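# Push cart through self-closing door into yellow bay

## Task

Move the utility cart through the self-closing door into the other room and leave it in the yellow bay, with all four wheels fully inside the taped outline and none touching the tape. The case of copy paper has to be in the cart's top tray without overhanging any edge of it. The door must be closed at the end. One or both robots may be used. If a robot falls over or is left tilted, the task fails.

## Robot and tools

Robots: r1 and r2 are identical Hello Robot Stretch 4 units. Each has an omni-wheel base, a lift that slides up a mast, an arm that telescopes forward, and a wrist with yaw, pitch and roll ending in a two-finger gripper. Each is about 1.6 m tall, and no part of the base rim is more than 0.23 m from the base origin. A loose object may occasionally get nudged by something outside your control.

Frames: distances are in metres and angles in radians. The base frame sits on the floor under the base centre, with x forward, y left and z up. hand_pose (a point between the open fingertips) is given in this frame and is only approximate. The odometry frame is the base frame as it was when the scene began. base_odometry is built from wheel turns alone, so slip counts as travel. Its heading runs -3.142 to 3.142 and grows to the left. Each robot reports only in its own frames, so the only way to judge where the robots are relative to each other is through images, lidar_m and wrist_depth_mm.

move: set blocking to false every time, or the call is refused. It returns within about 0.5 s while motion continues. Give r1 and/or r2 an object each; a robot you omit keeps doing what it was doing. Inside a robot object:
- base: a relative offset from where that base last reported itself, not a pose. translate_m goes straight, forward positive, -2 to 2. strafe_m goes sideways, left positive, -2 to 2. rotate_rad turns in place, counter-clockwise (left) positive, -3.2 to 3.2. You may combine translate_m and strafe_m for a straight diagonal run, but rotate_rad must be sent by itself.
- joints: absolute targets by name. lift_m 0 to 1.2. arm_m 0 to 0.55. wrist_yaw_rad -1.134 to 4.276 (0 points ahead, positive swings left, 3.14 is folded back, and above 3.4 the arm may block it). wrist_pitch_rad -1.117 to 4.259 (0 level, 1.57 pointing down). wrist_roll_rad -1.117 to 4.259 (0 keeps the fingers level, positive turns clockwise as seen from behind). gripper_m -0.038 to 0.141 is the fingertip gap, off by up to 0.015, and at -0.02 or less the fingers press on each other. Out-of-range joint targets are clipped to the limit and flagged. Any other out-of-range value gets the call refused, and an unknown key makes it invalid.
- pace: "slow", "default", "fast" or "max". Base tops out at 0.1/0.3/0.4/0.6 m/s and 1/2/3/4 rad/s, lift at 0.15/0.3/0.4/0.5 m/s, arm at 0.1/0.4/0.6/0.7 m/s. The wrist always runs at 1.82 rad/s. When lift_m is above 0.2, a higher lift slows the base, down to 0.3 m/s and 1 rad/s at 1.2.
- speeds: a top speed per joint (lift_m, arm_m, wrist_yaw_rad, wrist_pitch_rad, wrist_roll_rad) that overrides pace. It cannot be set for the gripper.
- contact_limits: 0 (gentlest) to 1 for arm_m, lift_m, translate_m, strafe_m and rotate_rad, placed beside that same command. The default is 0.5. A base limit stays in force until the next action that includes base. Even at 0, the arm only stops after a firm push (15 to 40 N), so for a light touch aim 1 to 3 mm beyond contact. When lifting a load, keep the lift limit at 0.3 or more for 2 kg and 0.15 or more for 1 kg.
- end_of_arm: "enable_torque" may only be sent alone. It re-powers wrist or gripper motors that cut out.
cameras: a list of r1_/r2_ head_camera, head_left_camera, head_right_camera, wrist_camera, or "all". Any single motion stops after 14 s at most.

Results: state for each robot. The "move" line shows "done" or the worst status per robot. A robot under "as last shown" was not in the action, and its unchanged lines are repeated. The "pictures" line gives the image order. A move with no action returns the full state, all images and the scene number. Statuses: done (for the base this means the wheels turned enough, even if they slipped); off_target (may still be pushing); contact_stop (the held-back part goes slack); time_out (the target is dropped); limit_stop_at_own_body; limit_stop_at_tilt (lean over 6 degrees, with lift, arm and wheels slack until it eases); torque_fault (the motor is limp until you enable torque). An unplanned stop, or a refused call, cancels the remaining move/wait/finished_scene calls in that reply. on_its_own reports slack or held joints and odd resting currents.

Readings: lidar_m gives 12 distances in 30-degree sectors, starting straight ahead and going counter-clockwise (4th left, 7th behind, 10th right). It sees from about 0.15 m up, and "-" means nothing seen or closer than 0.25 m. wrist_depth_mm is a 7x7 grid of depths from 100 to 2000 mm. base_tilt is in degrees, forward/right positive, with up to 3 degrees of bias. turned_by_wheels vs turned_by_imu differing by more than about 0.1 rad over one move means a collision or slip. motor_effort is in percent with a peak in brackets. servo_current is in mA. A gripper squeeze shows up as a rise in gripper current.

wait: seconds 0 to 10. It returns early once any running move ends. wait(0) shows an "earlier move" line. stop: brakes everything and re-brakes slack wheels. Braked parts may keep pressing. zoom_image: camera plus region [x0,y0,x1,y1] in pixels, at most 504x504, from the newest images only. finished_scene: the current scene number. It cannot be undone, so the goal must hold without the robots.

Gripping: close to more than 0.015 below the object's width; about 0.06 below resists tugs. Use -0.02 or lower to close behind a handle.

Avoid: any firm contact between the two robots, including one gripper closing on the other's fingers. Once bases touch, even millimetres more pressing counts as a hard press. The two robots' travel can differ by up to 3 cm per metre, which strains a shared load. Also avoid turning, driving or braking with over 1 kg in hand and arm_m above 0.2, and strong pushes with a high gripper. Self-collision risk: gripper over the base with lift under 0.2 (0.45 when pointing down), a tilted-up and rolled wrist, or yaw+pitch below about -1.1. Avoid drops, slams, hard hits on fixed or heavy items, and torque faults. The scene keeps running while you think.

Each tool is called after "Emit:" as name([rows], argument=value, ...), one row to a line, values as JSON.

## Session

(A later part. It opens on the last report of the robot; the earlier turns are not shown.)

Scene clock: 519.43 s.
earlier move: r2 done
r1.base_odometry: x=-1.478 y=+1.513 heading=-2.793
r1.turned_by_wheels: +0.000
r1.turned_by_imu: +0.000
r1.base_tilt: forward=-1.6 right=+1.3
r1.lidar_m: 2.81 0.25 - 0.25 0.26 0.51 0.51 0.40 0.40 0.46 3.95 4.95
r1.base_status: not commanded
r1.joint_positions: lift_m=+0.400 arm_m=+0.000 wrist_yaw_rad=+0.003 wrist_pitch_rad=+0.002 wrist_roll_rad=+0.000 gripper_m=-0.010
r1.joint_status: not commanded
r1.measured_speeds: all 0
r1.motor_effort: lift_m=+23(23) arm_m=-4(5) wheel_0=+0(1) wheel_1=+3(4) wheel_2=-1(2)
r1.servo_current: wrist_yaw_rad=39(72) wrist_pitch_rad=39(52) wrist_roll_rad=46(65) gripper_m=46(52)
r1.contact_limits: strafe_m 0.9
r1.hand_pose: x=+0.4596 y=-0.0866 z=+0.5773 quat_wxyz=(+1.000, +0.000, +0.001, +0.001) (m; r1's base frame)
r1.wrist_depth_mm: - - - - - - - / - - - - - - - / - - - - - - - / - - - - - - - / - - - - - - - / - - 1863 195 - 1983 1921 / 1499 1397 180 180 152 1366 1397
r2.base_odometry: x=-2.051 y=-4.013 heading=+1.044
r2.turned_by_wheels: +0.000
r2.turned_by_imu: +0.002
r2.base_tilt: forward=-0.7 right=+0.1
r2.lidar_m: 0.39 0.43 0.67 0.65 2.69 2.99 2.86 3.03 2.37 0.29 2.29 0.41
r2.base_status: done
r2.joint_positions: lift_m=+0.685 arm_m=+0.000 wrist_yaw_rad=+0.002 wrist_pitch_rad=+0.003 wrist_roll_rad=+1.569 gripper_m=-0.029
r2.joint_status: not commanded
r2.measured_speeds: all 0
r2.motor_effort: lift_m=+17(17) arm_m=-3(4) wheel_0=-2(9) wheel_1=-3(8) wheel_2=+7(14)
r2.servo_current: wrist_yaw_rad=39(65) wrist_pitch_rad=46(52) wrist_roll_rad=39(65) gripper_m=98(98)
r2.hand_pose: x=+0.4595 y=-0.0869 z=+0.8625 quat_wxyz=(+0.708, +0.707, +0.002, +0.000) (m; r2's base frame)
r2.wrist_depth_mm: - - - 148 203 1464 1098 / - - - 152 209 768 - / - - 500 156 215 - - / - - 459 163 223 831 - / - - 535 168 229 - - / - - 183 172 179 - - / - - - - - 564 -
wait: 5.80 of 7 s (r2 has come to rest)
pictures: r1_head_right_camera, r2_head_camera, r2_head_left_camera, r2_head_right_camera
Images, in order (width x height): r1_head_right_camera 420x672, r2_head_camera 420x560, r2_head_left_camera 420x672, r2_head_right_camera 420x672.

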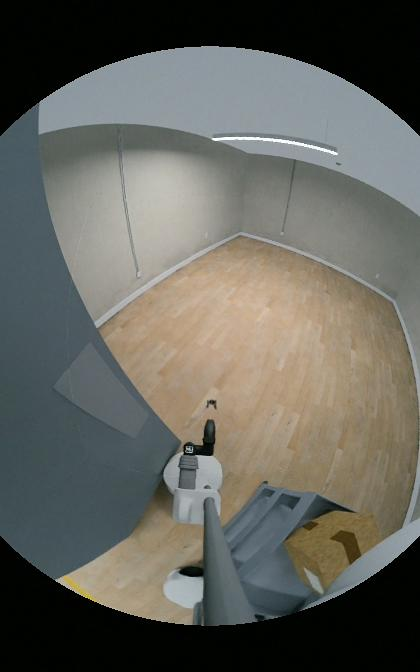

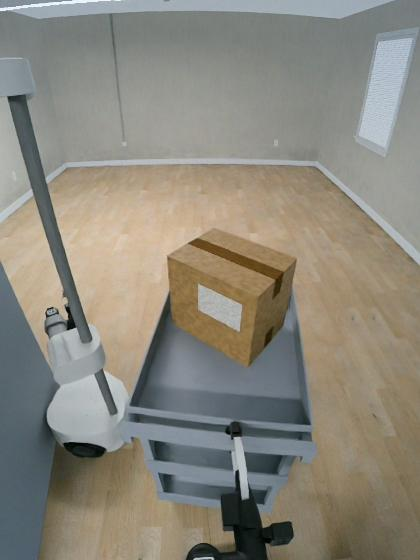

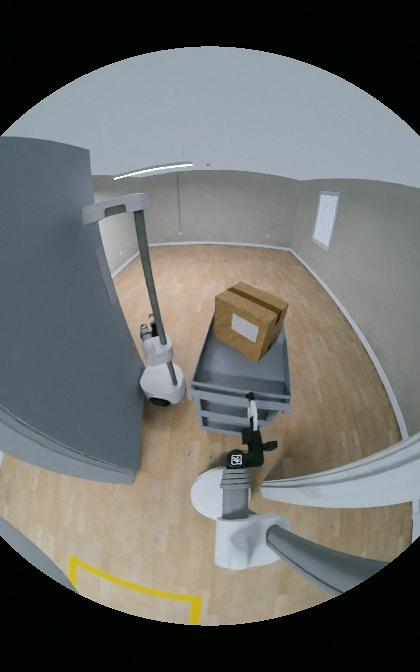

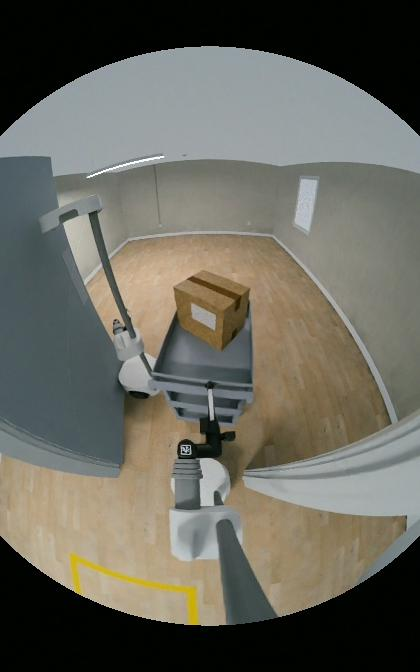

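Emit:
move(r2={"base":{"strafe_m":0.12},"pace":"slow"}, blocking=false)

Emit:
wait(seconds=4, cameras=["r2_head_camera","r2_head_left_camera","r2_head_right_camera","r1_head_right_camera"])

Emit:
zoom_image(camera="r2_head_right_camera", region=[80, 250, 300, 530])

Scene clock: 527.53 s.
move: r2 moving
r1: as last shown
r1.lidar_m: 2.85 0.25 - 0.25 0.25 0.55 0.52 0.41 0.41 0.45 3.89 4.97
r1.motor_effort: lift_m=+23(23) arm_m=-4(4) wheel_0=+0(1) wheel_1=+3(3) wheel_2=-1(1)
r1.servo_current: wrist_yaw_rad=46(72) wrist_pitch_rad=46(46) wrist_roll_rad=59(59) gripper_m=39(46)
r1.contact_limits: strafe_m 0.9
r1.wrist_depth_mm: - - - - - - - / - - - - - - - / - - - - - - - / - - - - - - - / - - - - - - - / - - 1921 194 - 1983 1921 / 1537 1397 180 180 152 1366 1366
r2.base_odometry: x=-2.063 y=-4.006 heading=+1.044
r2.turned_by_wheels: +0.000
r2.turned_by_imu: +0.000
r2.base_tilt: forward=-0.7 right=+0.1
r2.lidar_m: 0.42 0.45 0.66 0.64 2.68 2.94 2.89 3.00 2.38 0.30 2.29 0.42
r2.base_status: strafe_m moving
r2.joint_positions: lift_m=+0.685 arm_m=+0.000 wrist_yaw_rad=+0.000 wrist_pitch_rad=+0.003 wrist_roll_rad=+1.569 gripper_m=-0.029
r2.joint_status: not commanded
r2.measured_speeds: translate_m=+0.000 strafe_m=+0.055 rotate_rad=+0.000 lift_m=+0.000 arm_m=+0.000 wrist_yaw_rad=-0.029 wrist_pitch_rad=+0.000 wrist_roll_rad=+0.000
r2.motor_effort: lift_m=+17(17) arm_m=-3(4) wheel_0=-12(12) wheel_1=+8(9) wheel_2=+1(7)
r2.servo_current: wrist_yaw_rad=46(52) wrist_pitch_rad=39(46) wrist_roll_rad=46(59) gripper_m=91(98)
r2.hand_pose: x=+0.4593 y=-0.0874 z=+0.8625 quat_wxyz=(+0.708, +0.707, +0.001, -0.001) (m; r2's base frame)
r2.wrist_depth_mm: - - - 150 206 1499 1160 / - - - 154 211 759 - / - - 504 159 217 - - / - - 459 163 224 831 - / - - 521 169 230 - - / - - 185 173 177 - - / - - - - - 1537 -
pictures: none

Scene clock: 529.37 s.
earlier move: r2 done
r1.base_odometry: x=-1.478 y=+1.513 heading=-2.793
r1.turned_by_wheels: +0.000
r1.turned_by_imu: +0.000
r1.base_tilt: forward=-1.6 right=+1.3
r1.lidar_m: 2.82 0.25 - 0.25 0.26 0.53 0.42 0.35 0.37 0.45 3.92 4.95
r1.base_status: not commanded
r1.joint_positions: lift_m=+0.400 arm_m=+0.000 wrist_yaw_rad=+0.003 wrist_pitch_rad=+0.002 wrist_roll_rad=+0.000 gripper_m=-0.010
r1.joint_status: not commanded
r1.measured_speeds: all 0
r1.motor_effort: lift_m=+23(23) arm_m=-4(4) wheel_0=+0(1) wheel_1=+3(4) wheel_2=-1(2)
r1.servo_current: wrist_yaw_rad=52(72) wrist_pitch_rad=39(52) wrist_roll_rad=46(72) gripper_m=39(52)
r1.contact_limits: strafe_m 0.9
r1.hand_pose: x=+0.4596 y=-0.0866 z=+0.5773 quat_wxyz=(+1.000, +0.000, +0.001, +0.001) (m; r1's base frame)
r1.wrist_depth_mm: - - - - - - - / - - - - - - - / - - - - - - - / - - - - - - - / - - - - - - - / - - 1863 194 - 1921 1863 / 1499 1397 181 180 152 1308 1366
r2.base_odometry: x=-2.154 y=-3.953 heading=+1.044
r2.turned_by_wheels: +0.000
r2.turned_by_imu: +0.000
r2.base_tilt: forward=-0.7 right=+0.1
r2.lidar_m: 0.43 0.49 0.59 0.52 2.55 2.94 2.86 3.02 2.39 0.42 2.43 0.40
r2.base_status: done
r2.joint_positions: lift_m=+0.685 arm_m=+0.000 wrist_yaw_rad=-0.004 wrist_pitch_rad=+0.003 wrist_roll_rad=+1.569 gripper_m=-0.029
r2.joint_status: not commanded
r2.measured_speeds: all 0
r2.motor_effort: lift_m=+17(17) arm_m=-4(4) wheel_0=-5(16) wheel_1=+5(9) wheel_2=+0(7)
r2.servo_current: wrist_yaw_rad=39(59) wrist_pitch_rad=46(46) wrist_roll_rad=52(59) gripper_m=91(98)
r2.hand_pose: x=+0.4589 y=-0.0887 z=+0.8625 quat_wxyz=(+0.708, +0.707, -0.001, -0.002) (m; r2's base frame)
r2.wrist_depth_mm: - - - 131 185 - - / - - 504 136 194 - - / - 459 445 143 206 - - / - - 488 151 217 - - / - - 609 163 227 - - / - - 185 171 177 1863 - / - - - - - 1576 500
wait: 1.83 of 4 s (r2 has come to rest)
pictures: r1_head_right_camera, r2_head_camera, r2_head_left_camera, r2_head_right_camera
Images, in order (width x height): r1_head_right_camera 420x672, r2_head_camera 420x560, r2_head_left_camera 420x672, r2_head_right_camera 420x672.

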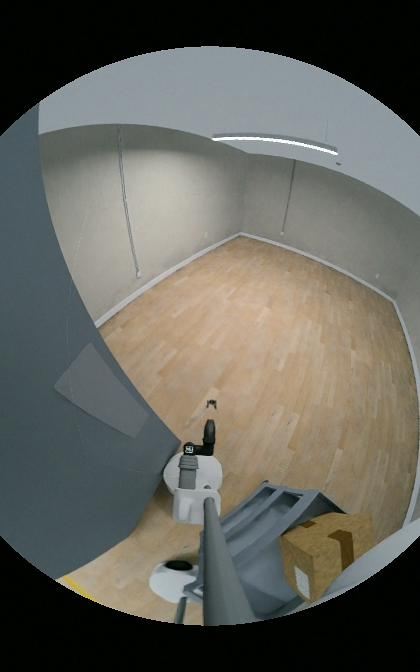

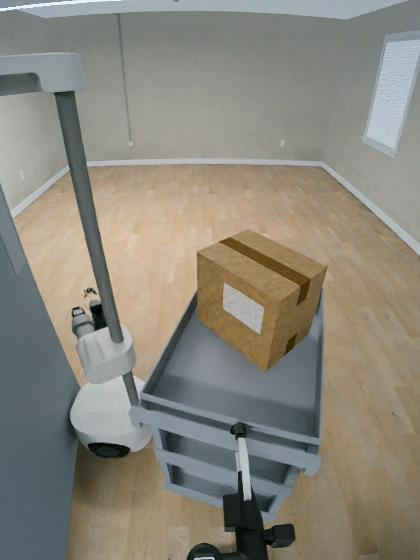

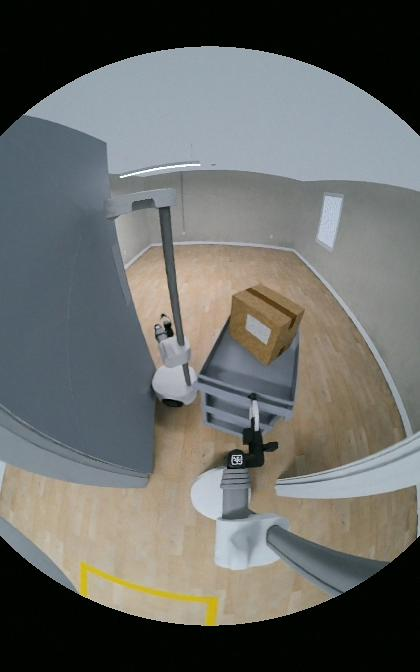

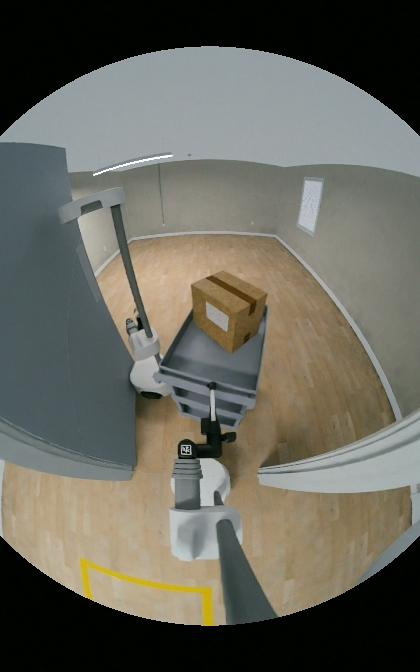

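Scaled by 1.800 from the camera's 420x672 image, which has a finer 600x960 frame.

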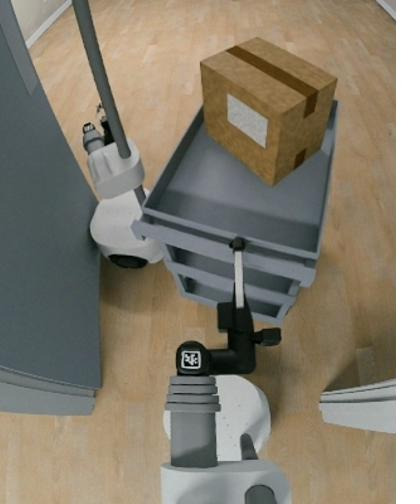

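Emit:
move(r2={"base":{"translate_m":-0.7},"pace":"slow"}, blocking=false)

Emit:
wait(seconds=9, cameras=["r2_head_camera","r2_head_left_camera","r2_head_right_camera","r1_head_right_camera"])

Scene clock: 535.63 s.
move: r2 moving
r1: as last shown
r1.base_tilt: forward=-1.5 right=+1.2
r1.lidar_m: 2.85 0.25 - 0.25 0.25 0.51 0.42 0.35 0.37 0.44 3.90 4.95
r1.motor_effort: lift_m=+23(23) arm_m=-4(4) wheel_0=+0(1) wheel_1=+3(3) wheel_2=-1(2)
r1.servo_current: wrist_yaw_rad=46(72) wrist_pitch_rad=46(46) wrist_roll_rad=59(59) gripper_m=39(46)
r1.contact_limits: strafe_m 0.9
r1.wrist_depth_mm: - - - - - - - / - - - - - - - / - - - - - - - / - - - - - - - / - - - - - - - / - - 1863 194 - 1921 1863 / 1537 1397 180 181 152 1366 1397
r2.base_odometry: x=-2.160 y=-3.963 heading=+1.044
r2.turned_by_wheels: +0.000
r2.turned_by_imu: +0.000
r2.base_tilt: forward=-0.6 right=+0.1
r2.lidar_m: 0.41 0.50 0.55 0.53 2.56 2.94 2.87 2.97 2.39 0.39 2.42 0.39
r2.base_status: translate_m moving
r2.joint_positions: lift_m=+0.685 arm_m=+0.000 wrist_yaw_rad=-0.002 wrist_pitch_rad=+0.003 wrist_roll_rad=+1.569 gripper_m=-0.029
r2.joint_status: not commanded
r2.measured_speeds: translate_m=-0.048 strafe_m=+0.001 rotate_rad=+0.003 lift_m=+0.000 arm_m=+0.000 wrist_yaw_rad=+0.014 wrist_pitch_rad=+0.000 wrist_roll_rad=+0.000
r2.motor_effort: lift_m=+17(17) arm_m=-4(4) wheel_0=-6(9) wheel_1=-6(7) wheel_2=+9(11)
r2.servo_current: wrist_yaw_rad=46(59) wrist_pitch_rad=39(46) wrist_roll_rad=46(52) gripper_m=91(98)
r2.hand_pose: x=+0.4591 y=-0.0880 z=+0.8625 quat_wxyz=(+0.708, +0.707, +0.000, -0.002) (m; r2's base frame)
r2.wrist_depth_mm: - - - - 181 - - / - - 488 133 191 - - / - 442 436 141 204 - - / - - 500 149 216 - - / - - 621 160 228 - - / - - 184 171 177 1708 - / - - - - - 1618 492
pictures: none

Scene clock: 543.43 s.
earlier move: r2 done
r1.base_odometry: x=-1.478 y=+1.513 heading=-2.793
r1.turned_by_wheels: +0.000
r1.turned_by_imu: +0.000
r1.base_tilt: forward=-1.6 right=+1.3
r1.lidar_m: 2.81 0.25 - 0.25 0.25 0.52 0.58 0.74 2.77 2.90 3.92 4.95
r1.base_status: not commanded
r1.joint_positions: lift_m=+0.400 arm_m=+0.000 wrist_yaw_rad=+0.003 wrist_pitch_rad=+0.002 wrist_roll_rad=+0.000 gripper_m=-0.010
r1.joint_status: not commanded
r1.measured_speeds: all 0
r1.motor_effort: lift_m=+23(23) arm_m=-4(4) wheel_0=+0(1) wheel_1=+3(4) wheel_2=-1(2)
r1.servo_current: wrist_yaw_rad=39(78) wrist_pitch_rad=39(52) wrist_roll_rad=59(65) gripper_m=46(52)
r1.contact_limits: strafe_m 0.9
r1.hand_pose: x=+0.4596 y=-0.0866 z=+0.5773 quat_wxyz=(+1.000, +0.000, +0.001, +0.001) (m; r1's base frame)
r1.wrist_depth_mm: - - - - - - - / - - - - - - - / - - - - - - - / - - - - - - - / - - - - - - - / - - 1921 195 - 1921 1863 / 1499 1397 180 180 152 1366 1397
r2.base_odometry: x=-2.506 y=-4.558 heading=+1.044
r2.turned_by_wheels: +0.000
r2.turned_by_imu: +0.003
r2.base_tilt: forward=-0.7 right=+0.1
r2.lidar_m: 0.39 0.44 0.93 2.45 2.59 2.25 2.17 2.28 2.35 2.28 0.91 0.40
r2.base_status: done
r2.joint_positions: lift_m=+0.685 arm_m=+0.000 wrist_yaw_rad=+0.002 wrist_pitch_rad=+0.003 wrist_roll_rad=+1.569 gripper_m=-0.029
r2.joint_status: not commanded
r2.measured_speeds: all 0
r2.motor_effort: lift_m=+17(17) arm_m=-3(4) wheel_0=-1(10) wheel_1=-5(8) wheel_2=+6(14)
r2.servo_current: wrist_yaw_rad=46(59) wrist_pitch_rad=39(52) wrist_roll_rad=39(59) gripper_m=91(98)
r2.hand_pose: x=+0.4595 y=-0.0869 z=+0.8625 quat_wxyz=(+0.708, +0.707, +0.001, +0.000) (m; r2's base frame)
r2.wrist_depth_mm: - - - 156 212 235 1060 / - - - 158 216 1499 - / - - 535 163 221 - - / - - 455 166 226 820 - / - - 512 169 230 854 - / - - 185 173 178 - - / - 136 - - - 119 -
wait: 7.80 of 9 s (r2 has come to rest)
pictures: r1_head_right_camera, r2_head_camera, r2_head_left_camera, r2_head_right_camera
Images, in order (width x height): r1_head_right_camera 420x672, r2_head_camera 420x560, r2_head_left_camera 420x672, r2_head_right_camera 420x672.

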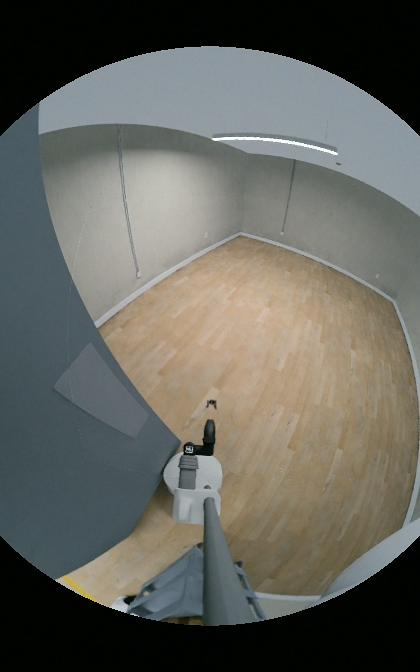

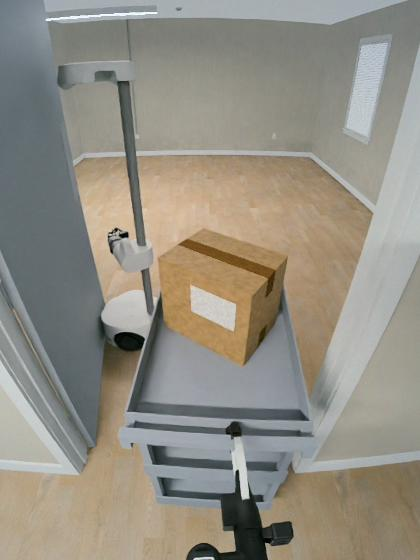

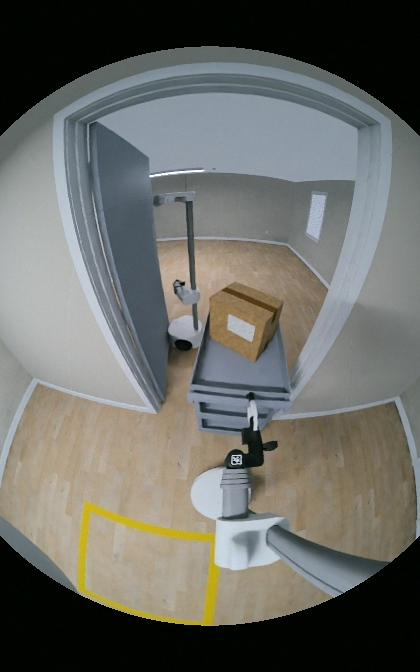

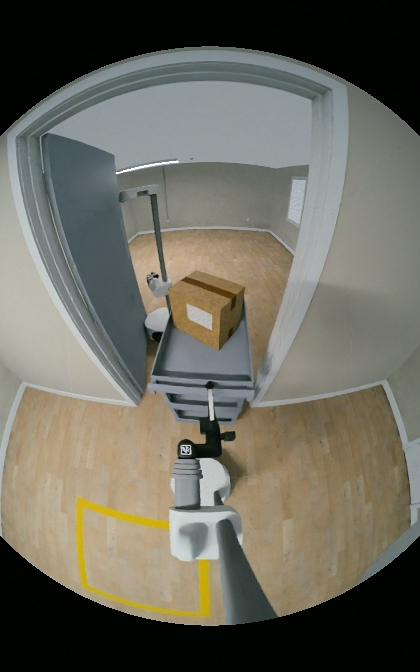

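Emit:
move(r2={"base":{"translate_m":-0.6},"pace":"slow"}, blocking=false)

Emit:
wait(seconds=8, cameras=["r2_head_camera","r2_head_left_camera","r2_head_right_camera"])

Emit:
zoom_image(camera="r2_head_left_camera", region=[0, 330, 420, 672])

Scene clock: 556.03 s.
move: r2 moving
r1: as last shown
r1.base_tilt: forward=-1.6 right=+1.2
r1.lidar_m: 2.82 0.25 - 0.25 0.25 0.53 0.61 0.80 2.76 2.88 3.92 4.94
r1.motor_effort: lift_m=+23(23) arm_m=-4(4) wheel_0=+0(1) wheel_1=+3(3) wheel_2=-1(1)
r1.servo_current: wrist_yaw_rad=33(59) wrist_pitch_rad=39(46) wrist_roll_rad=39(59) gripper_m=39(52)
r1.contact_limits: strafe_m 0.9
r1.wrist_depth_mm: - - - - - - - / - - - - - - - / - - - - - - - / - - - - - - - / - - - - - - - / - - 1921 194 - 1921 1921 / 1499 1430 181 180 152 1366 1397
r2.base_odometry: x=-2.512 y=-4.568 heading=+1.044
r2.turned_by_wheels: +0.000
r2.turned_by_imu: +0.001
r2.base_tilt: forward=-0.6 right=+0.1
r2.lidar_m: 0.40 0.43 0.96 2.46 2.57 2.23 2.15 2.25 2.33 2.28 0.92 0.43
r2.base_status: translate_m moving
r2.joint_positions: lift_m=+0.685 arm_m=+0.000 wrist_yaw_rad=+0.002 wrist_pitch_rad=+0.003 wrist_roll_rad=+1.569 gripper_m=-0.029
r2.joint_status: not commanded
r2.measured_speeds: translate_m=-0.050 strafe_m=+0.000 rotate_rad=-0.003 lift_m=+0.000 arm_m=+0.000 wrist_yaw_rad=+0.000 wrist_pitch_rad=+0.000 wrist_roll_rad=+0.000
r2.motor_effort: lift_m=+17(17) arm_m=-4(4) wheel_0=-6(6) wheel_1=-6(8) wheel_2=+14(14)
r2.servo_current: wrist_yaw_rad=65(65) wrist_pitch_rad=46(46) wrist_roll_rad=39(59) gripper_m=91(98)
r2.hand_pose: x=+0.4595 y=-0.0869 z=+0.8625 quat_wxyz=(+0.708, +0.707, +0.002, +0.000) (m; r2's base frame)
r2.wrist_depth_mm: - - - 156 212 235 1060 / - - - 159 217 1464 - / - - 535 163 221 - - / - - 462 166 225 820 - / - - 512 170 229 842 - / - - 184 173 178 - - / - 136 - - - 119 -
pictures: none

Scene clock: 562.80 s.
earlier move: r2 done
r1.base_odometry: x=-1.478 y=+1.513 heading=-2.793
r1.turned_by_wheels: +0.000
r1.turned_by_imu: +0.000
r1.base_tilt: forward=-1.6 right=+1.2
r1.lidar_m: 2.78 0.25 - 0.25 0.26 0.53 1.17 1.21 2.76 2.89 3.91 4.96
r1.base_status: not commanded
r1.joint_positions: lift_m=+0.400 arm_m=+0.000 wrist_yaw_rad=+0.003 wrist_pitch_rad=+0.002 wrist_roll_rad=+0.000 gripper_m=-0.010
r1.joint_status: not commanded
r1.measured_speeds: all 0
r1.motor_effort: lift_m=+23(23) arm_m=-4(5) wheel_0=+0(1) wheel_1=+3(4) wheel_2=-1(2)
r1.servo_current: wrist_yaw_rad=52(78) wrist_pitch_rad=46(52) wrist_roll_rad=46(65) gripper_m=39(52)
r1.contact_limits: strafe_m 0.9
r1.hand_pose: x=+0.4596 y=-0.0866 z=+0.5773 quat_wxyz=(+1.000, +0.000, +0.001, +0.001) (m; r1's base frame)
r1.wrist_depth_mm: - - - - - - - / - - - - - - - / - - - - - - - / - - - - - - - / - - - - - - - / - - 1921 194 - 1921 1863 / 1499 1397 181 181 152 1366 1336
r2.base_odometry: x=-2.808 y=-5.076 heading=+1.044
r2.turned_by_wheels: +0.000
r2.turned_by_imu: +0.002
r2.base_tilt: forward=-0.6 right=+0.1
r2.lidar_m: 0.40 0.37 1.85 2.45 2.17 1.63 1.56 1.64 2.27 2.25 1.74 0.44
r2.base_status: done
r2.joint_positions: lift_m=+0.685 arm_m=+0.000 wrist_yaw_rad=+0.002 wrist_pitch_rad=+0.003 wrist_roll_rad=+1.569 gripper_m=-0.029
r2.joint_status: not commanded
r2.measured_speeds: all 0
r2.motor_effort: lift_m=+17(17) arm_m=-4(4) wheel_0=-1(8) wheel_1=-5(8) wheel_2=+7(14)
r2.servo_current: wrist_yaw_rad=52(65) wrist_pitch_rad=39(52) wrist_roll_rad=46(59) gripper_m=91(98)
r2.hand_pose: x=+0.4595 y=-0.0868 z=+0.8625 quat_wxyz=(+0.708, +0.707, +0.002, +0.000) (m; r2's base frame)
r2.wrist_depth_mm: - - - 184 245 250 252 / - - - 181 243 1576 1160 / - - - 180 241 1464 - / - - 549 178 236 831 - / - - 462 176 234 - - / - - 184 174 179 - - / - 137 549 - 229 - -
wait: 6.77 of 8 s (r2 has come to rest)
pictures: r2_head_camera, r2_head_left_camera, r2_head_right_camera
Images, in order (width x height): r2_head_camera 420x560, r2_head_left_camera 420x672, r2_head_right_camera 420x672.

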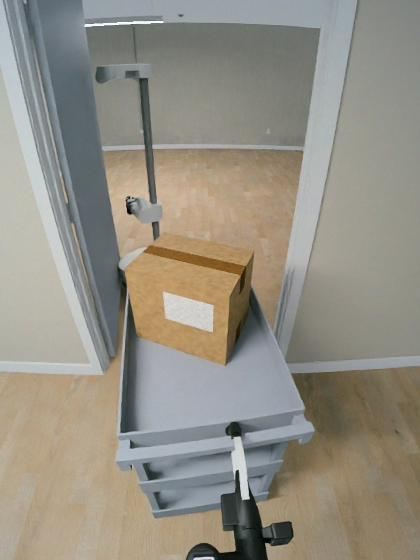

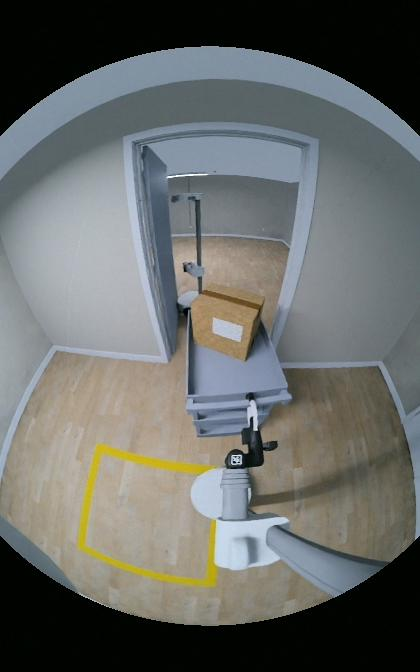

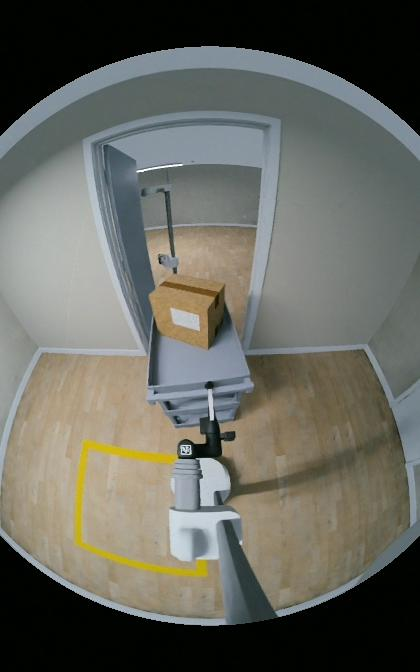

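Scaled by 1.200 from the camera's 420x672 image, which has a finer 600x960 frame.

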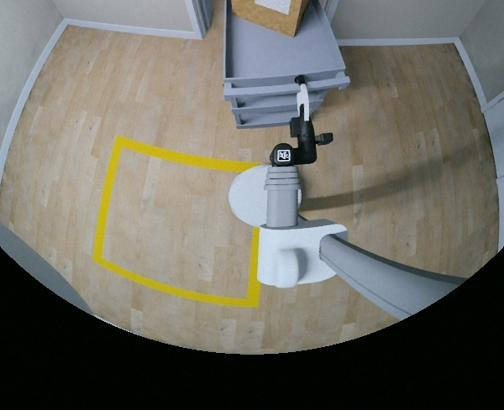

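Emit:
move(r2={"base":{"translate_m":-0.9},"pace":"slow"}, blocking=false)

Emit:
wait(seconds=10)

Emit:
wait(seconds=0.5, cameras=["r2_head_camera","r2_head_left_camera"])

Emit:
move(r2={"base":{"translate_m":0.05,"strafe_m":0.5},"pace":"slow"}, blocking=false)

Emit:
wait(seconds=7)

Emit:
move(r2={"base":{"rotate_rad":-0.5},"pace":"slow"}, blocking=false)

Emit:
wait(seconds=3, cameras=["r2_head_camera","r2_head_left_camera","r2_head_right_camera"])

Scene clock: 593.60 s.
move: r2 moving
r1: as last shown
r1.base_tilt: forward=-1.6 right=+1.3
r1.lidar_m: 2.84 0.25 - 0.25 0.25 0.50 1.19 1.21 2.75 2.86 3.92 4.96
r1.motor_effort: lift_m=+23(23) arm_m=-4(4) wheel_0=+0(1) wheel_1=+4(4) wheel_2=-1(1)
r1.servo_current: wrist_yaw_rad=46(72) wrist_pitch_rad=46(46) wrist_roll_rad=46(59) gripper_m=46(46)
r1.contact_limits: strafe_m 0.9
r1.wrist_depth_mm: - - - - - - - / - - - - - - - / - - - - - - - / - - - - - - - / - - - - - - - / - - 1863 195 - 1983 1863 / 1499 1430 180 180 152 1366 1397
r2.base_odometry: x=-2.814 y=-5.087 heading=+1.045
r2.turned_by_wheels: +0.000
r2.turned_by_imu: +0.001
r2.base_tilt: forward=-0.6 right=+0.1
r2.lidar_m: 0.39 0.38 1.85 2.46 2.20 1.61 1.54 1.65 2.30 2.23 1.73 0.44
r2.base_status: translate_m moving
r2.joint_positions: lift_m=+0.685 arm_m=+0.000 wrist_yaw_rad=+0.002 wrist_pitch_rad=+0.003 wrist_roll_rad=+1.569 gripper_m=-0.029
r2.joint_status: not commanded
r2.measured_speeds: translate_m=-0.049 strafe_m=+0.000 rotate_rad=-0.001 lift_m=+0.000 arm_m=+0.000 wrist_yaw_rad=+0.000 wrist_pitch_rad=+0.000 wrist_roll_rad=+0.000
r2.motor_effort: lift_m=+17(17) arm_m=-4(4) wheel_0=-3(6) wheel_1=-6(8) wheel_2=+13(13)
r2.servo_current: wrist_yaw_rad=46(59) wrist_pitch_rad=39(46) wrist_roll_rad=52(52) gripper_m=91(91)
r2.hand_pose: x=+0.4595 y=-0.0867 z=+0.8625 quat_wxyz=(+0.708, +0.707, +0.002, +0.000) (m; r2's base frame)
r2.wrist_depth_mm: - - - 185 244 252 252 / - - - 181 244 1618 1182 / - - - 179 239 1499 - / - - 544 178 237 820 - / - - 462 176 234 - - / - - 185 174 179 - - / - 136 544 - 229 - -
pictures: none

Scene clock: 603.37 s.
earlier move: r2 done
r1.base_odometry: x=-1.478 y=+1.513 heading=-2.793
r1.turned_by_wheels: +0.000
r1.turned_by_imu: -0.001
r1.base_tilt: forward=-1.6 right=+1.3
r1.lidar_m: 2.82 0.25 - 0.25 0.25 0.52 1.22 1.21 2.74 2.87 3.94 4.95
r1.base_status: not commanded
r1.joint_positions: lift_m=+0.400 arm_m=+0.000 wrist_yaw_rad=+0.003 wrist_pitch_rad=+0.002 wrist_roll_rad=+0.000 gripper_m=-0.010
r1.joint_status: not commanded
r1.measured_speeds: all 0
r1.motor_effort: lift_m=+23(23) arm_m=-4(4) wheel_0=+0(1) wheel_1=+3(4) wheel_2=-1(2)
r1.servo_current: wrist_yaw_rad=39(78) wrist_pitch_rad=39(52) wrist_roll_rad=46(65) gripper_m=46(52)
r1.contact_limits: strafe_m 0.9
r1.hand_pose: x=+0.4596 y=-0.0866 z=+0.5773 quat_wxyz=(+1.000, +0.000, +0.001, +0.001) (m; r1's base frame)
r1.wrist_depth_mm: - - - - - - - / - - - - - - - / - - - - - - - / - - - - - - - / - - - - - - - / - - 1863 194 - 1983 1921 / 1464 1397 180 180 153 1366 1366
r2.base_odometry: x=-3.260 y=-5.854 heading=+1.045
r2.turned_by_wheels: +0.000
r2.turned_by_imu: +0.004
r2.base_tilt: forward=-0.7 right=+0.0
r2.lidar_m: 0.33 0.30 2.59 2.38 0.93 0.67 0.65 0.69 1.01 2.23 2.37 0.46
r2.base_status: done
r2.joint_positions: lift_m=+0.685 arm_m=+0.000 wrist_yaw_rad=+0.003 wrist_pitch_rad=+0.003 wrist_roll_rad=+1.569 gripper_m=-0.029
r2.joint_status: not commanded
r2.measured_speeds: all 0
r2.motor_effort: lift_m=+17(17) arm_m=-4(4) wheel_0=-1(8) wheel_1=-3(8) wheel_2=+8(13)
r2.servo_current: wrist_yaw_rad=39(65) wrist_pitch_rad=39(52) wrist_roll_rad=59(65) gripper_m=91(104)
r2.hand_pose: x=+0.4596 y=-0.0865 z=+0.8625 quat_wxyz=(+0.708, +0.707, +0.002, +0.000) (m; r2's base frame)
r2.wrist_depth_mm: - - - 242 - 1708 1182 / - - - 226 298 307 1060 / 1756 - - 210 281 1618 1182 / 1921 - - 199 259 1863 539 / 1921 - - 183 243 768 - / 1921 508 185 173 180 - - / - 136 449 - 218 - -
wait: 9.77 of 10 s (r2 has come to rest)
pictures: none

Scene clock: 603.87 s.
r1.base_odometry: x=-1.478 y=+1.513 heading=-2.793
r1.turned_by_wheels: +0.000
r1.turned_by_imu: +0.000
r1.base_tilt: forward=-1.6 right=+1.3
r1.lidar_m: 2.85 0.25 - 0.25 0.25 0.52 1.24 1.20 2.74 2.87 3.91 4.96
r1.base_status: not commanded
r1.joint_positions: lift_m=+0.400 arm_m=+0.000 wrist_yaw_rad=+0.003 wrist_pitch_rad=+0.002 wrist_roll_rad=+0.000 gripper_m=-0.010
r1.joint_status: not commanded
r1.measured_speeds: all 0
r1.motor_effort: lift_m=+23(23) arm_m=-4(4) wheel_0=+0(1) wheel_1=+3(4) wheel_2=-1(2)
r1.servo_current: wrist_yaw_rad=72(78) wrist_pitch_rad=52(52) wrist_roll_rad=46(65) gripper_m=39(52)
r1.contact_limits: strafe_m 0.9
r1.hand_pose: x=+0.4596 y=-0.0866 z=+0.5773 quat_wxyz=(+1.000, +0.000, +0.001, +0.001) (m; r1's base frame)
r1.wrist_depth_mm: - - - - - - - / - - - - - - - / - - - - - - - / - - - - - - - / - - - - - - - / - - 1921 194 - 1921 1863 / 1499 1397 180 180 152 1336 1366
r2.base_odometry: x=-3.260 y=-5.854 heading=+1.045
r2.turned_by_wheels: +0.000
r2.turned_by_imu: +0.000
r2.base_tilt: forward=-0.7 right=+0.0
r2.lidar_m: 0.32 0.33 2.58 2.36 0.94 0.70 0.65 0.71 0.97 2.24 2.38 0.47
r2.base_status: done
r2.joint_positions: lift_m=+0.685 arm_m=+0.000 wrist_yaw_rad=+0.003 wrist_pitch_rad=+0.003 wrist_roll_rad=+1.569 gripper_m=-0.029
r2.joint_status: not commanded
r2.measured_speeds: all 0
r2.motor_effort: lift_m=+17(17) arm_m=-4(4) wheel_0=-2(8) wheel_1=-3(8) wheel_2=+8(13)
r2.servo_current: wrist_yaw_rad=46(65) wrist_pitch_rad=39(52) wrist_roll_rad=39(65) gripper_m=85(104)
r2.hand_pose: x=+0.4596 y=-0.0865 z=+0.8625 quat_wxyz=(+0.708, +0.707, +0.002, +0.000) (m; r2's base frame)
r2.wrist_depth_mm: - - - 242 - 1618 1182 / - - - 226 297 306 1060 / 1863 - - 211 281 1576 1182 / 1863 - - 199 258 1808 535 / 1921 - - 186 242 768 - / 1921 504 185 173 180 - - / - 136 449 - 218 - -
wait: 0.50 s; at rest by 0.27 s
pictures: r2_head_camera, r2_head_left_camera
Images, in order (width x height): r2_head_camera 420x560, r2_head_left_camera 420x672.

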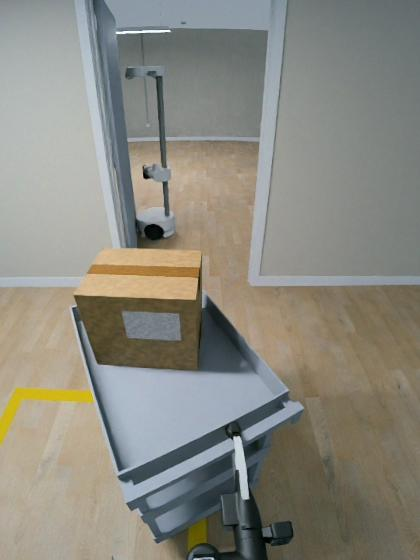

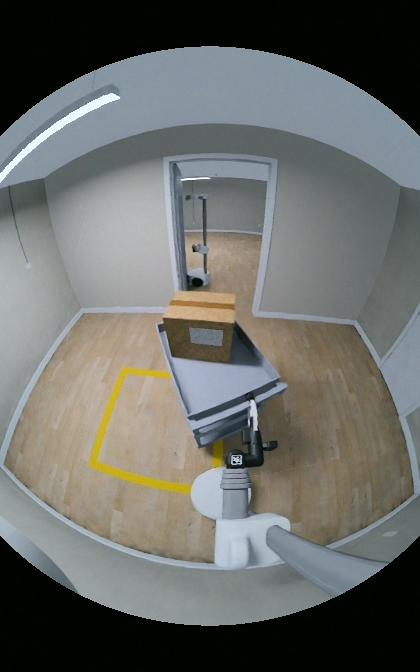

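Scene clock: 604.37 s.
move: r2 moving
r1: as last shown
r1.lidar_m: 2.86 0.25 - 0.25 0.25 0.50 1.25 1.21 2.75 2.88 3.93 4.96
r1.servo_current: wrist_yaw_rad=39(72) wrist_pitch_rad=39(52) wrist_roll_rad=46(52) gripper_m=52(52)
r1.contact_limits: strafe_m 0.9
r1.wrist_depth_mm: - - - - - - - / - - - - - - - / - - - - - - - / - - - - - - - / - - - - - - - / - - 1921 194 - 1921 1863 / 1499 1430 180 180 152 1397 1366
r2.base_odometry: x=-3.271 y=-5.846 heading=+1.044
r2.turned_by_wheels: +0.000
r2.turned_by_imu: -0.001
r2.base_tilt: forward=-0.7 right=+0.1
r2.lidar_m: 0.31 0.31 2.55 2.38 0.94 0.69 0.64 0.70 1.01 2.25 2.37 0.45
r2.base_status: translate_m moving; strafe_m moving
r2.joint_positions: lift_m=+0.685 arm_m=+0.000 wrist_yaw_rad=+0.001 wrist_pitch_rad=+0.003 wrist_roll_rad=+1.569 gripper_m=-0.029
r2.joint_status: not commanded
r2.measured_speeds: translate_m=+0.004 strafe_m=+0.052 rotate_rad=-0.001 lift_m=+0.000 arm_m=+0.000 wrist_yaw_rad=-0.031 wrist_pitch_rad=+0.000 wrist_roll_rad=+0.000
r2.motor_effort: lift_m=+17(17) arm_m=-4(4) wheel_0=-7(11) wheel_1=+8(8) wheel_2=-5(8)
r2.servo_current: wrist_yaw_rad=46(52) wrist_pitch_rad=39(52) wrist_roll_rad=52(59) gripper_m=85(98)
r2.hand_pose: x=+0.4594 y=-0.0872 z=+0.8625 quat_wxyz=(+0.708, +0.707, +0.001, -0.001) (m; r2's base frame)
r2.wrist_depth_mm: - - - 245 - 1661 1182 / - - - 233 300 310 312 / 1863 - - 211 282 1576 1205 / 1921 - - 200 258 1756 530 / 1921 - - 186 242 768 - / 1863 517 185 172 179 - - / - 136 449 - 216 - -
pictures: none

Scene clock: 610.10 s.
earlier move: r2 done
r1.base_odometry: x=-1.478 y=+1.513 heading=-2.793
r1.turned_by_wheels: +0.000
r1.turned_by_imu: +0.000
r1.base_tilt: forward=-1.6 right=+1.3
r1.lidar_m: 2.85 0.25 - 0.25 0.26 0.53 1.23 1.23 2.75 2.88 3.92 4.93
r1.base_status: not commanded
r1.joint_positions: lift_m=+0.400 arm_m=+0.000 wrist_yaw_rad=+0.003 wrist_pitch_rad=+0.002 wrist_roll_rad=+0.000 gripper_m=-0.010
r1.joint_status: not commanded
r1.measured_speeds: all 0
r1.motor_effort: lift_m=+23(23) arm_m=-4(5) wheel_0=+0(1) wheel_1=+3(4) wheel_2=-1(2)
r1.servo_current: wrist_yaw_rad=39(72) wrist_pitch_rad=39(52) wrist_roll_rad=59(72) gripper_m=46(52)
r1.contact_limits: strafe_m 0.9
r1.hand_pose: x=+0.4596 y=-0.0866 z=+0.5773 quat_wxyz=(+1.000, +0.000, +0.001, +0.001) (m; r1's base frame)
r1.wrist_depth_mm: - - - - - - - / - - - - - - - / - - - - - - - / - - - - - - - / - - - - - - - / - - 1921 193 - 1983 1921 / 1499 1397 180 181 152 1336 1366
r2.base_odometry: x=-3.666 y=-5.560 heading=+1.044
r2.turned_by_wheels: +0.000
r2.turned_by_imu: +0.000
r2.base_tilt: forward=-0.7 right=+0.1
r2.lidar_m: 0.39 0.41 2.09 1.99 0.99 0.72 0.70 0.75 1.04 2.73 2.87 0.42
r2.base_status: done
r2.joint_positions: lift_m=+0.685 arm_m=+0.000 wrist_yaw_rad=-0.008 wrist_pitch_rad=+0.003 wrist_roll_rad=+1.569 gripper_m=-0.029
r2.joint_status: not commanded
r2.measured_speeds: all 0
r2.motor_effort: lift_m=+17(17) arm_m=-4(4) wheel_0=-5(14) wheel_1=+5(9) wheel_2=-6(14)
r2.servo_current: wrist_yaw_rad=72(72) wrist_pitch_rad=39(52) wrist_roll_rad=46(59) gripper_m=85(98)
r2.hand_pose: x=+0.4586 y=-0.0897 z=+0.8625 quat_wxyz=(+0.708, +0.707, -0.002, -0.004) (m; r2's base frame)
r2.wrist_depth_mm: - - - 170 230 236 236 / 1756 - - 171 231 1708 1118 / - - - 172 231 809 - / 1808 1921 496 231 231 - - / 1863 473 480 172 233 - - / - 512 185 172 177 - - / - - - - 233 - -
wait: 5.73 of 7 s (r2 has come to rest)
pictures: none

Scene clock: 610.60 s.
move: r2 moving
r1: as last shown
r1.lidar_m: 2.82 0.25 - 0.25 0.25 0.51 1.25 1.22 2.75 2.87 3.92 4.95
r1.motor_effort: lift_m=+23(23) arm_m=-4(4) wheel_0=+0(1) wheel_1=+3(3) wheel_2=-1(1)
r1.servo_current: wrist_yaw_rad=46(59) wrist_pitch_rad=39(46) wrist_roll_rad=33(65) gripper_m=46(52)
r1.contact_limits: strafe_m 0.9
r1.wrist_depth_mm: - - - - - - - / - - - - - - - / - - - - - - - / - - - - - - - / - - - - - - - / - - 1921 194 - 1983 1921 / 1499 1430 181 181 152 1336 1366
r2.base_odometry: x=-3.666 y=-5.559 heading=+0.920
r2.turned_by_wheels: -0.123
r2.turned_by_imu: -0.119
r2.base_tilt: forward=-0.6 right=+0.0
r2.lidar_m: 0.38 0.38 2.13 1.98 1.14 0.78 0.69 0.73 0.93 2.08 2.77 0.44
r2.base_status: rotate_rad moving
r2.joint_positions: lift_m=+0.685 arm_m=+0.000 wrist_yaw_rad=+0.009 wrist_pitch_rad=+0.003 wrist_roll_rad=+1.569 gripper_m=-0.029
r2.joint_status: not commanded
r2.measured_speeds: translate_m=+0.000 strafe_m=+0.000 rotate_rad=-0.488 lift_m=+0.000 arm_m=+0.000 wrist_yaw_rad=+0.002 wrist_pitch_rad=+0.000 wrist_roll_rad=+0.000
r2.motor_effort: lift_m=+17(17) arm_m=-4(4) wheel_0=+12(14) wheel_1=+9(9) wheel_2=+15(15)
r2.servo_current: wrist_yaw_rad=59(72) wrist_pitch_rad=46(46) wrist_roll_rad=46(59) gripper_m=91(98)
r2.hand_pose: x=+0.4601 y=-0.0849 z=+0.8625 quat_wxyz=(+0.708, +0.707, +0.004, +0.002) (m; r2's base frame)
r2.wrist_depth_mm: - - - 186 243 253 1042 / 1808 - - 182 244 1464 1138 / 1863 - - 180 240 1618 - / 1863 - 569 178 238 842 - / 1921 473 462 176 235 - - / - 492 186 173 178 - - / - 136 539 - 229 - -
pictures: none

Scene clock: 611.80 s.
earlier move: r2 done
r1.base_odometry: x=-1.478 y=+1.513 heading=-2.793
r1.turned_by_wheels: +0.000
r1.turned_by_imu: +0.000
r1.base_tilt: forward=-1.6 right=+1.3
r1.lidar_m: 2.83 0.25 - 0.25 0.25 0.48 1.24 1.18 2.76 2.89 3.94 4.93
r1.base_status: not commanded
r1.joint_positions: lift_m=+0.400 arm_m=+0.000 wrist_yaw_rad=+0.003 wrist_pitch_rad=+0.002 wrist_roll_rad=+0.000 gripper_m=-0.010
r1.joint_status: not commanded
r1.measured_speeds: all 0
r1.motor_effort: lift_m=+23(23) arm_m=-4(4) wheel_0=+0(1) wheel_1=+3(3) wheel_2=-1(2)
r1.servo_current: wrist_yaw_rad=52(78) wrist_pitch_rad=46(52) wrist_roll_rad=52(72) gripper_m=39(52)
r1.contact_limits: strafe_m 0.9
r1.hand_pose: x=+0.4596 y=-0.0866 z=+0.5773 quat_wxyz=(+1.000, +0.000, +0.001, +0.001) (m; r1's base frame)
r1.wrist_depth_mm: - - - - - - - / - - - - - - - / - - - - - - - / - - - - - - - / - - - - - - - / - - 1863 194 - 1983 1863 / 1499 1430 181 180 153 1336 1397
r2.base_odometry: x=-3.666 y=-5.560 heading=+0.545
r2.turned_by_wheels: -0.376
r2.turned_by_imu: -0.365
r2.base_tilt: forward=-0.7 right=+0.0
r2.lidar_m: 0.26 0.25 2.22 2.06 2.00 0.97 0.70 0.69 0.74 1.10 2.74 0.50
r2.base_status: done
r2.joint_positions: lift_m=+0.685 arm_m=+0.000 wrist_yaw_rad=-0.002 wrist_pitch_rad=+0.003 wrist_roll_rad=+1.569 gripper_m=-0.029
r2.joint_status: not commanded
r2.measured_speeds: all 0
r2.motor_effort: lift_m=+17(17) arm_m=-4(4) wheel_0=+1(14) wheel_1=+5(9) wheel_2=+3(17)
r2.servo_current: wrist_yaw_rad=39(72) wrist_pitch_rad=39(46) wrist_roll_rad=59(59) gripper_m=91(104)
r2.hand_pose: x=+0.4592 y=-0.0879 z=+0.8625 quat_wxyz=(+0.708, +0.707, +0.000, -0.001) (m; r2's base frame)
r2.wrist_depth_mm: - - - - - 1708 1160 / - - - - - 1661 1182 / - - - 307 - 1499 1098 / - - - 215 310 1576 1182 / - - - 187 254 1756 492 / 1921 - 184 161 178 1576 - / 1808 544 477 - 201 122 -
wait: 1.20 of 3 s (r2 has come to rest)
pictures: r2_head_camera, r2_head_left_camera, r2_head_right_camera
Images, in order (width x height): r2_head_camera 420x560, r2_head_left_camera 420x672, r2_head_right_camera 420x672.

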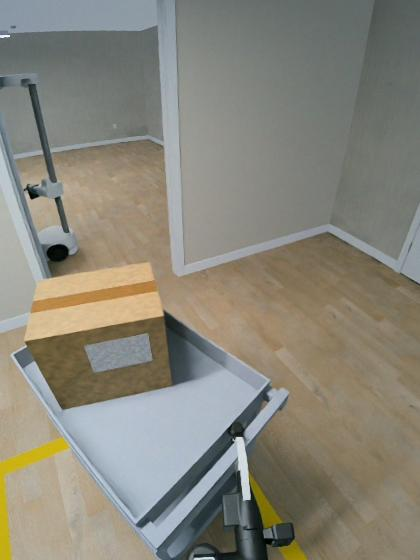

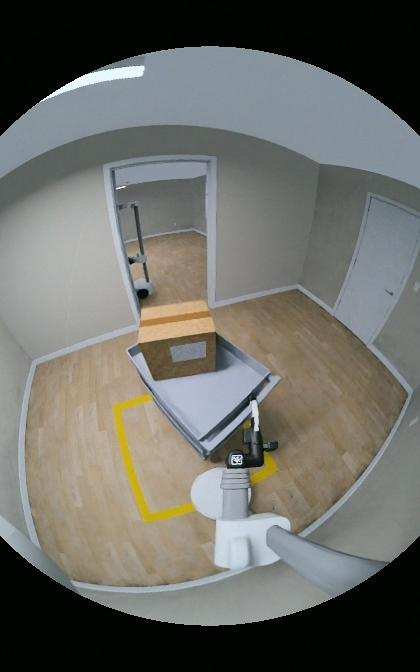

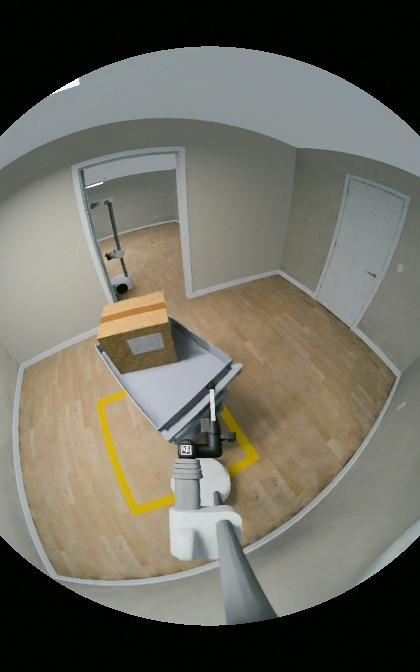

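Emit:
move(blocking=false, r2={"base":{"strafe_m":0.515},"pace":"slow"})

Emit:
wait(seconds=8, cameras=["r2_head_camera","r2_head_left_camera"])

Scene clock: 629.13 s.
move: r2 moving
r1: as last shown
r1.lidar_m: 2.84 0.25 - 0.25 0.25 0.52 1.24 1.20 2.76 2.88 3.91 4.95
r1.motor_effort: lift_m=+23(23) arm_m=-4(4) wheel_0=-1(1) wheel_1=+3(3) wheel_2=-1(1)
r1.servo_current: wrist_yaw_rad=52(59) wrist_pitch_rad=46(46) wrist_roll_rad=72(72) gripper_m=33(46)
r1.contact_limits: strafe_m 0.9
r1.wrist_depth_mm: - - - - - - - / - - - - - - - / - - - - - - - / - - - - - - - / - - - - - - - / - - 1921 194 - 1983 1921 / 1499 1430 180 180 153 1336 1397
r2.base_odometry: x=-3.674 y=-5.547 heading=+0.544
r2.turned_by_wheels: +0.000
r2.turned_by_imu: +0.000
r2.base_tilt: forward=-0.7 right=+0.1
r2.lidar_m: 0.25 0.25 2.24 2.06 1.99 0.96 0.72 0.70 0.74 1.08 2.76 0.51
r2.base_status: strafe_m moving
r2.joint_positions: lift_m=+0.685 arm_m=+0.000 wrist_yaw_rad=-0.002 wrist_pitch_rad=+0.003 wrist_roll_rad=+1.569 gripper_m=-0.029
r2.joint_status: not commanded
r2.measured_speeds: translate_m=+0.000 strafe_m=+0.057 rotate_rad=-0.001 lift_m=+0.000 arm_m=+0.000 wrist_yaw_rad=+0.000 wrist_pitch_rad=+0.000 wrist_roll_rad=+0.000
r2.motor_effort: lift_m=+17(17) arm_m=-4(4) wheel_0=-12(12) wheel_1=+7(11) wheel_2=+1(2)
r2.servo_current: wrist_yaw_rad=46(59) wrist_pitch_rad=39(46) wrist_roll_rad=46(59) gripper_m=85(98)
r2.hand_pose: x=+0.4592 y=-0.0879 z=+0.8625 quat_wxyz=(+0.708, +0.707, +0.000, -0.001) (m; r2's base frame)
r2.wrist_depth_mm: - - - - - 1708 1182 / - - - - - 1661 1205 / - - - 307 338 1499 1160 / - - - 213 309 1661 1182 / - - - 186 253 1661 492 / 1808 - 185 160 178 1576 - / 1808 530 466 - 205 122 -
pictures: none

Scene clock: 634.93 s.
earlier move: r2 done
r1.base_odometry: x=-1.478 y=+1.513 heading=-2.793
r1.turned_by_wheels: +0.000
r1.turned_by_imu: +0.000
r1.base_tilt: forward=-1.6 right=+1.3
r1.lidar_m: 2.81 0.25 - 0.25 0.25 0.54 1.23 1.21 2.73 2.88 3.91 4.94
r1.base_status: not commanded
r1.joint_positions: lift_m=+0.400 arm_m=+0.000 wrist_yaw_rad=+0.003 wrist_pitch_rad=+0.002 wrist_roll_rad=+0.000 gripper_m=-0.010
r1.joint_status: not commanded
r1.measured_speeds: all 0
r1.motor_effort: lift_m=+23(23) arm_m=-4(5) wheel_0=+0(1) wheel_1=+3(4) wheel_2=-1(2)
r1.servo_current: wrist_yaw_rad=39(72) wrist_pitch_rad=39(52) wrist_roll_rad=46(72) gripper_m=46(52)
r1.contact_limits: strafe_m 0.9
r1.hand_pose: x=+0.4596 y=-0.0866 z=+0.5773 quat_wxyz=(+1.000, +0.000, +0.001, +0.001) (m; r1's base frame)
r1.wrist_depth_mm: - - - - - - - / - - - - - - - / - - - - - - - / - - - - - - - / - - - - - - - / - - 1921 195 - - 1863 / 1499 1397 181 180 153 1336 1397
r2.base_odometry: x=-3.933 y=-5.119 heading=+0.545
r2.turned_by_wheels: +0.000
r2.turned_by_imu: -0.002
r2.base_tilt: forward=-0.7 right=+0.1
r2.lidar_m: 0.30 0.31 1.97 1.57 1.54 1.26 0.95 0.93 0.98 1.45 3.18 0.45
r2.base_status: done
r2.joint_positions: lift_m=+0.685 arm_m=+0.000 wrist_yaw_rad=-0.007 wrist_pitch_rad=+0.003 wrist_roll_rad=+1.569 gripper_m=-0.029
r2.joint_status: not commanded
r2.measured_speeds: all 0
r2.motor_effort: lift_m=+17(17) arm_m=-4(5) wheel_0=-5(15) wheel_1=+4(11) wheel_2=-1(3)
r2.servo_current: wrist_yaw_rad=52(72) wrist_pitch_rad=39(52) wrist_roll_rad=59(65) gripper_m=98(98)
r2.hand_pose: x=+0.4587 y=-0.0895 z=+0.8625 quat_wxyz=(+0.708, +0.707, -0.002, -0.003) (m; r2's base frame)
r2.wrist_depth_mm: - - - - - 1708 1182 / - - - 228 294 1464 1118 / - - - 211 279 1537 1138 / 1983 - - 196 256 1708 544 / 1756 - - 185 241 778 - / 1708 - 185 172 178 - - / 1576 143 442 - 216 - -
wait: 5.80 of 8 s (r2 has come to rest)
pictures: r2_head_camera, r2_head_left_camera
Images, in order (width x height): r2_head_camera 420x560, r2_head_left_camera 420x672.

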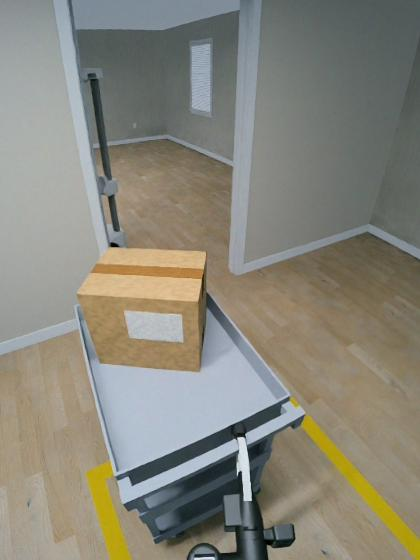

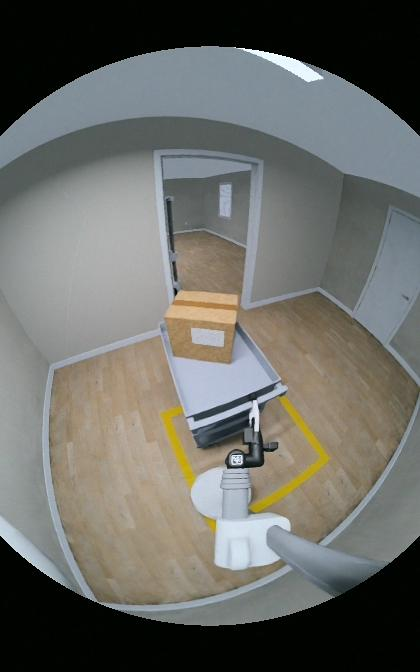

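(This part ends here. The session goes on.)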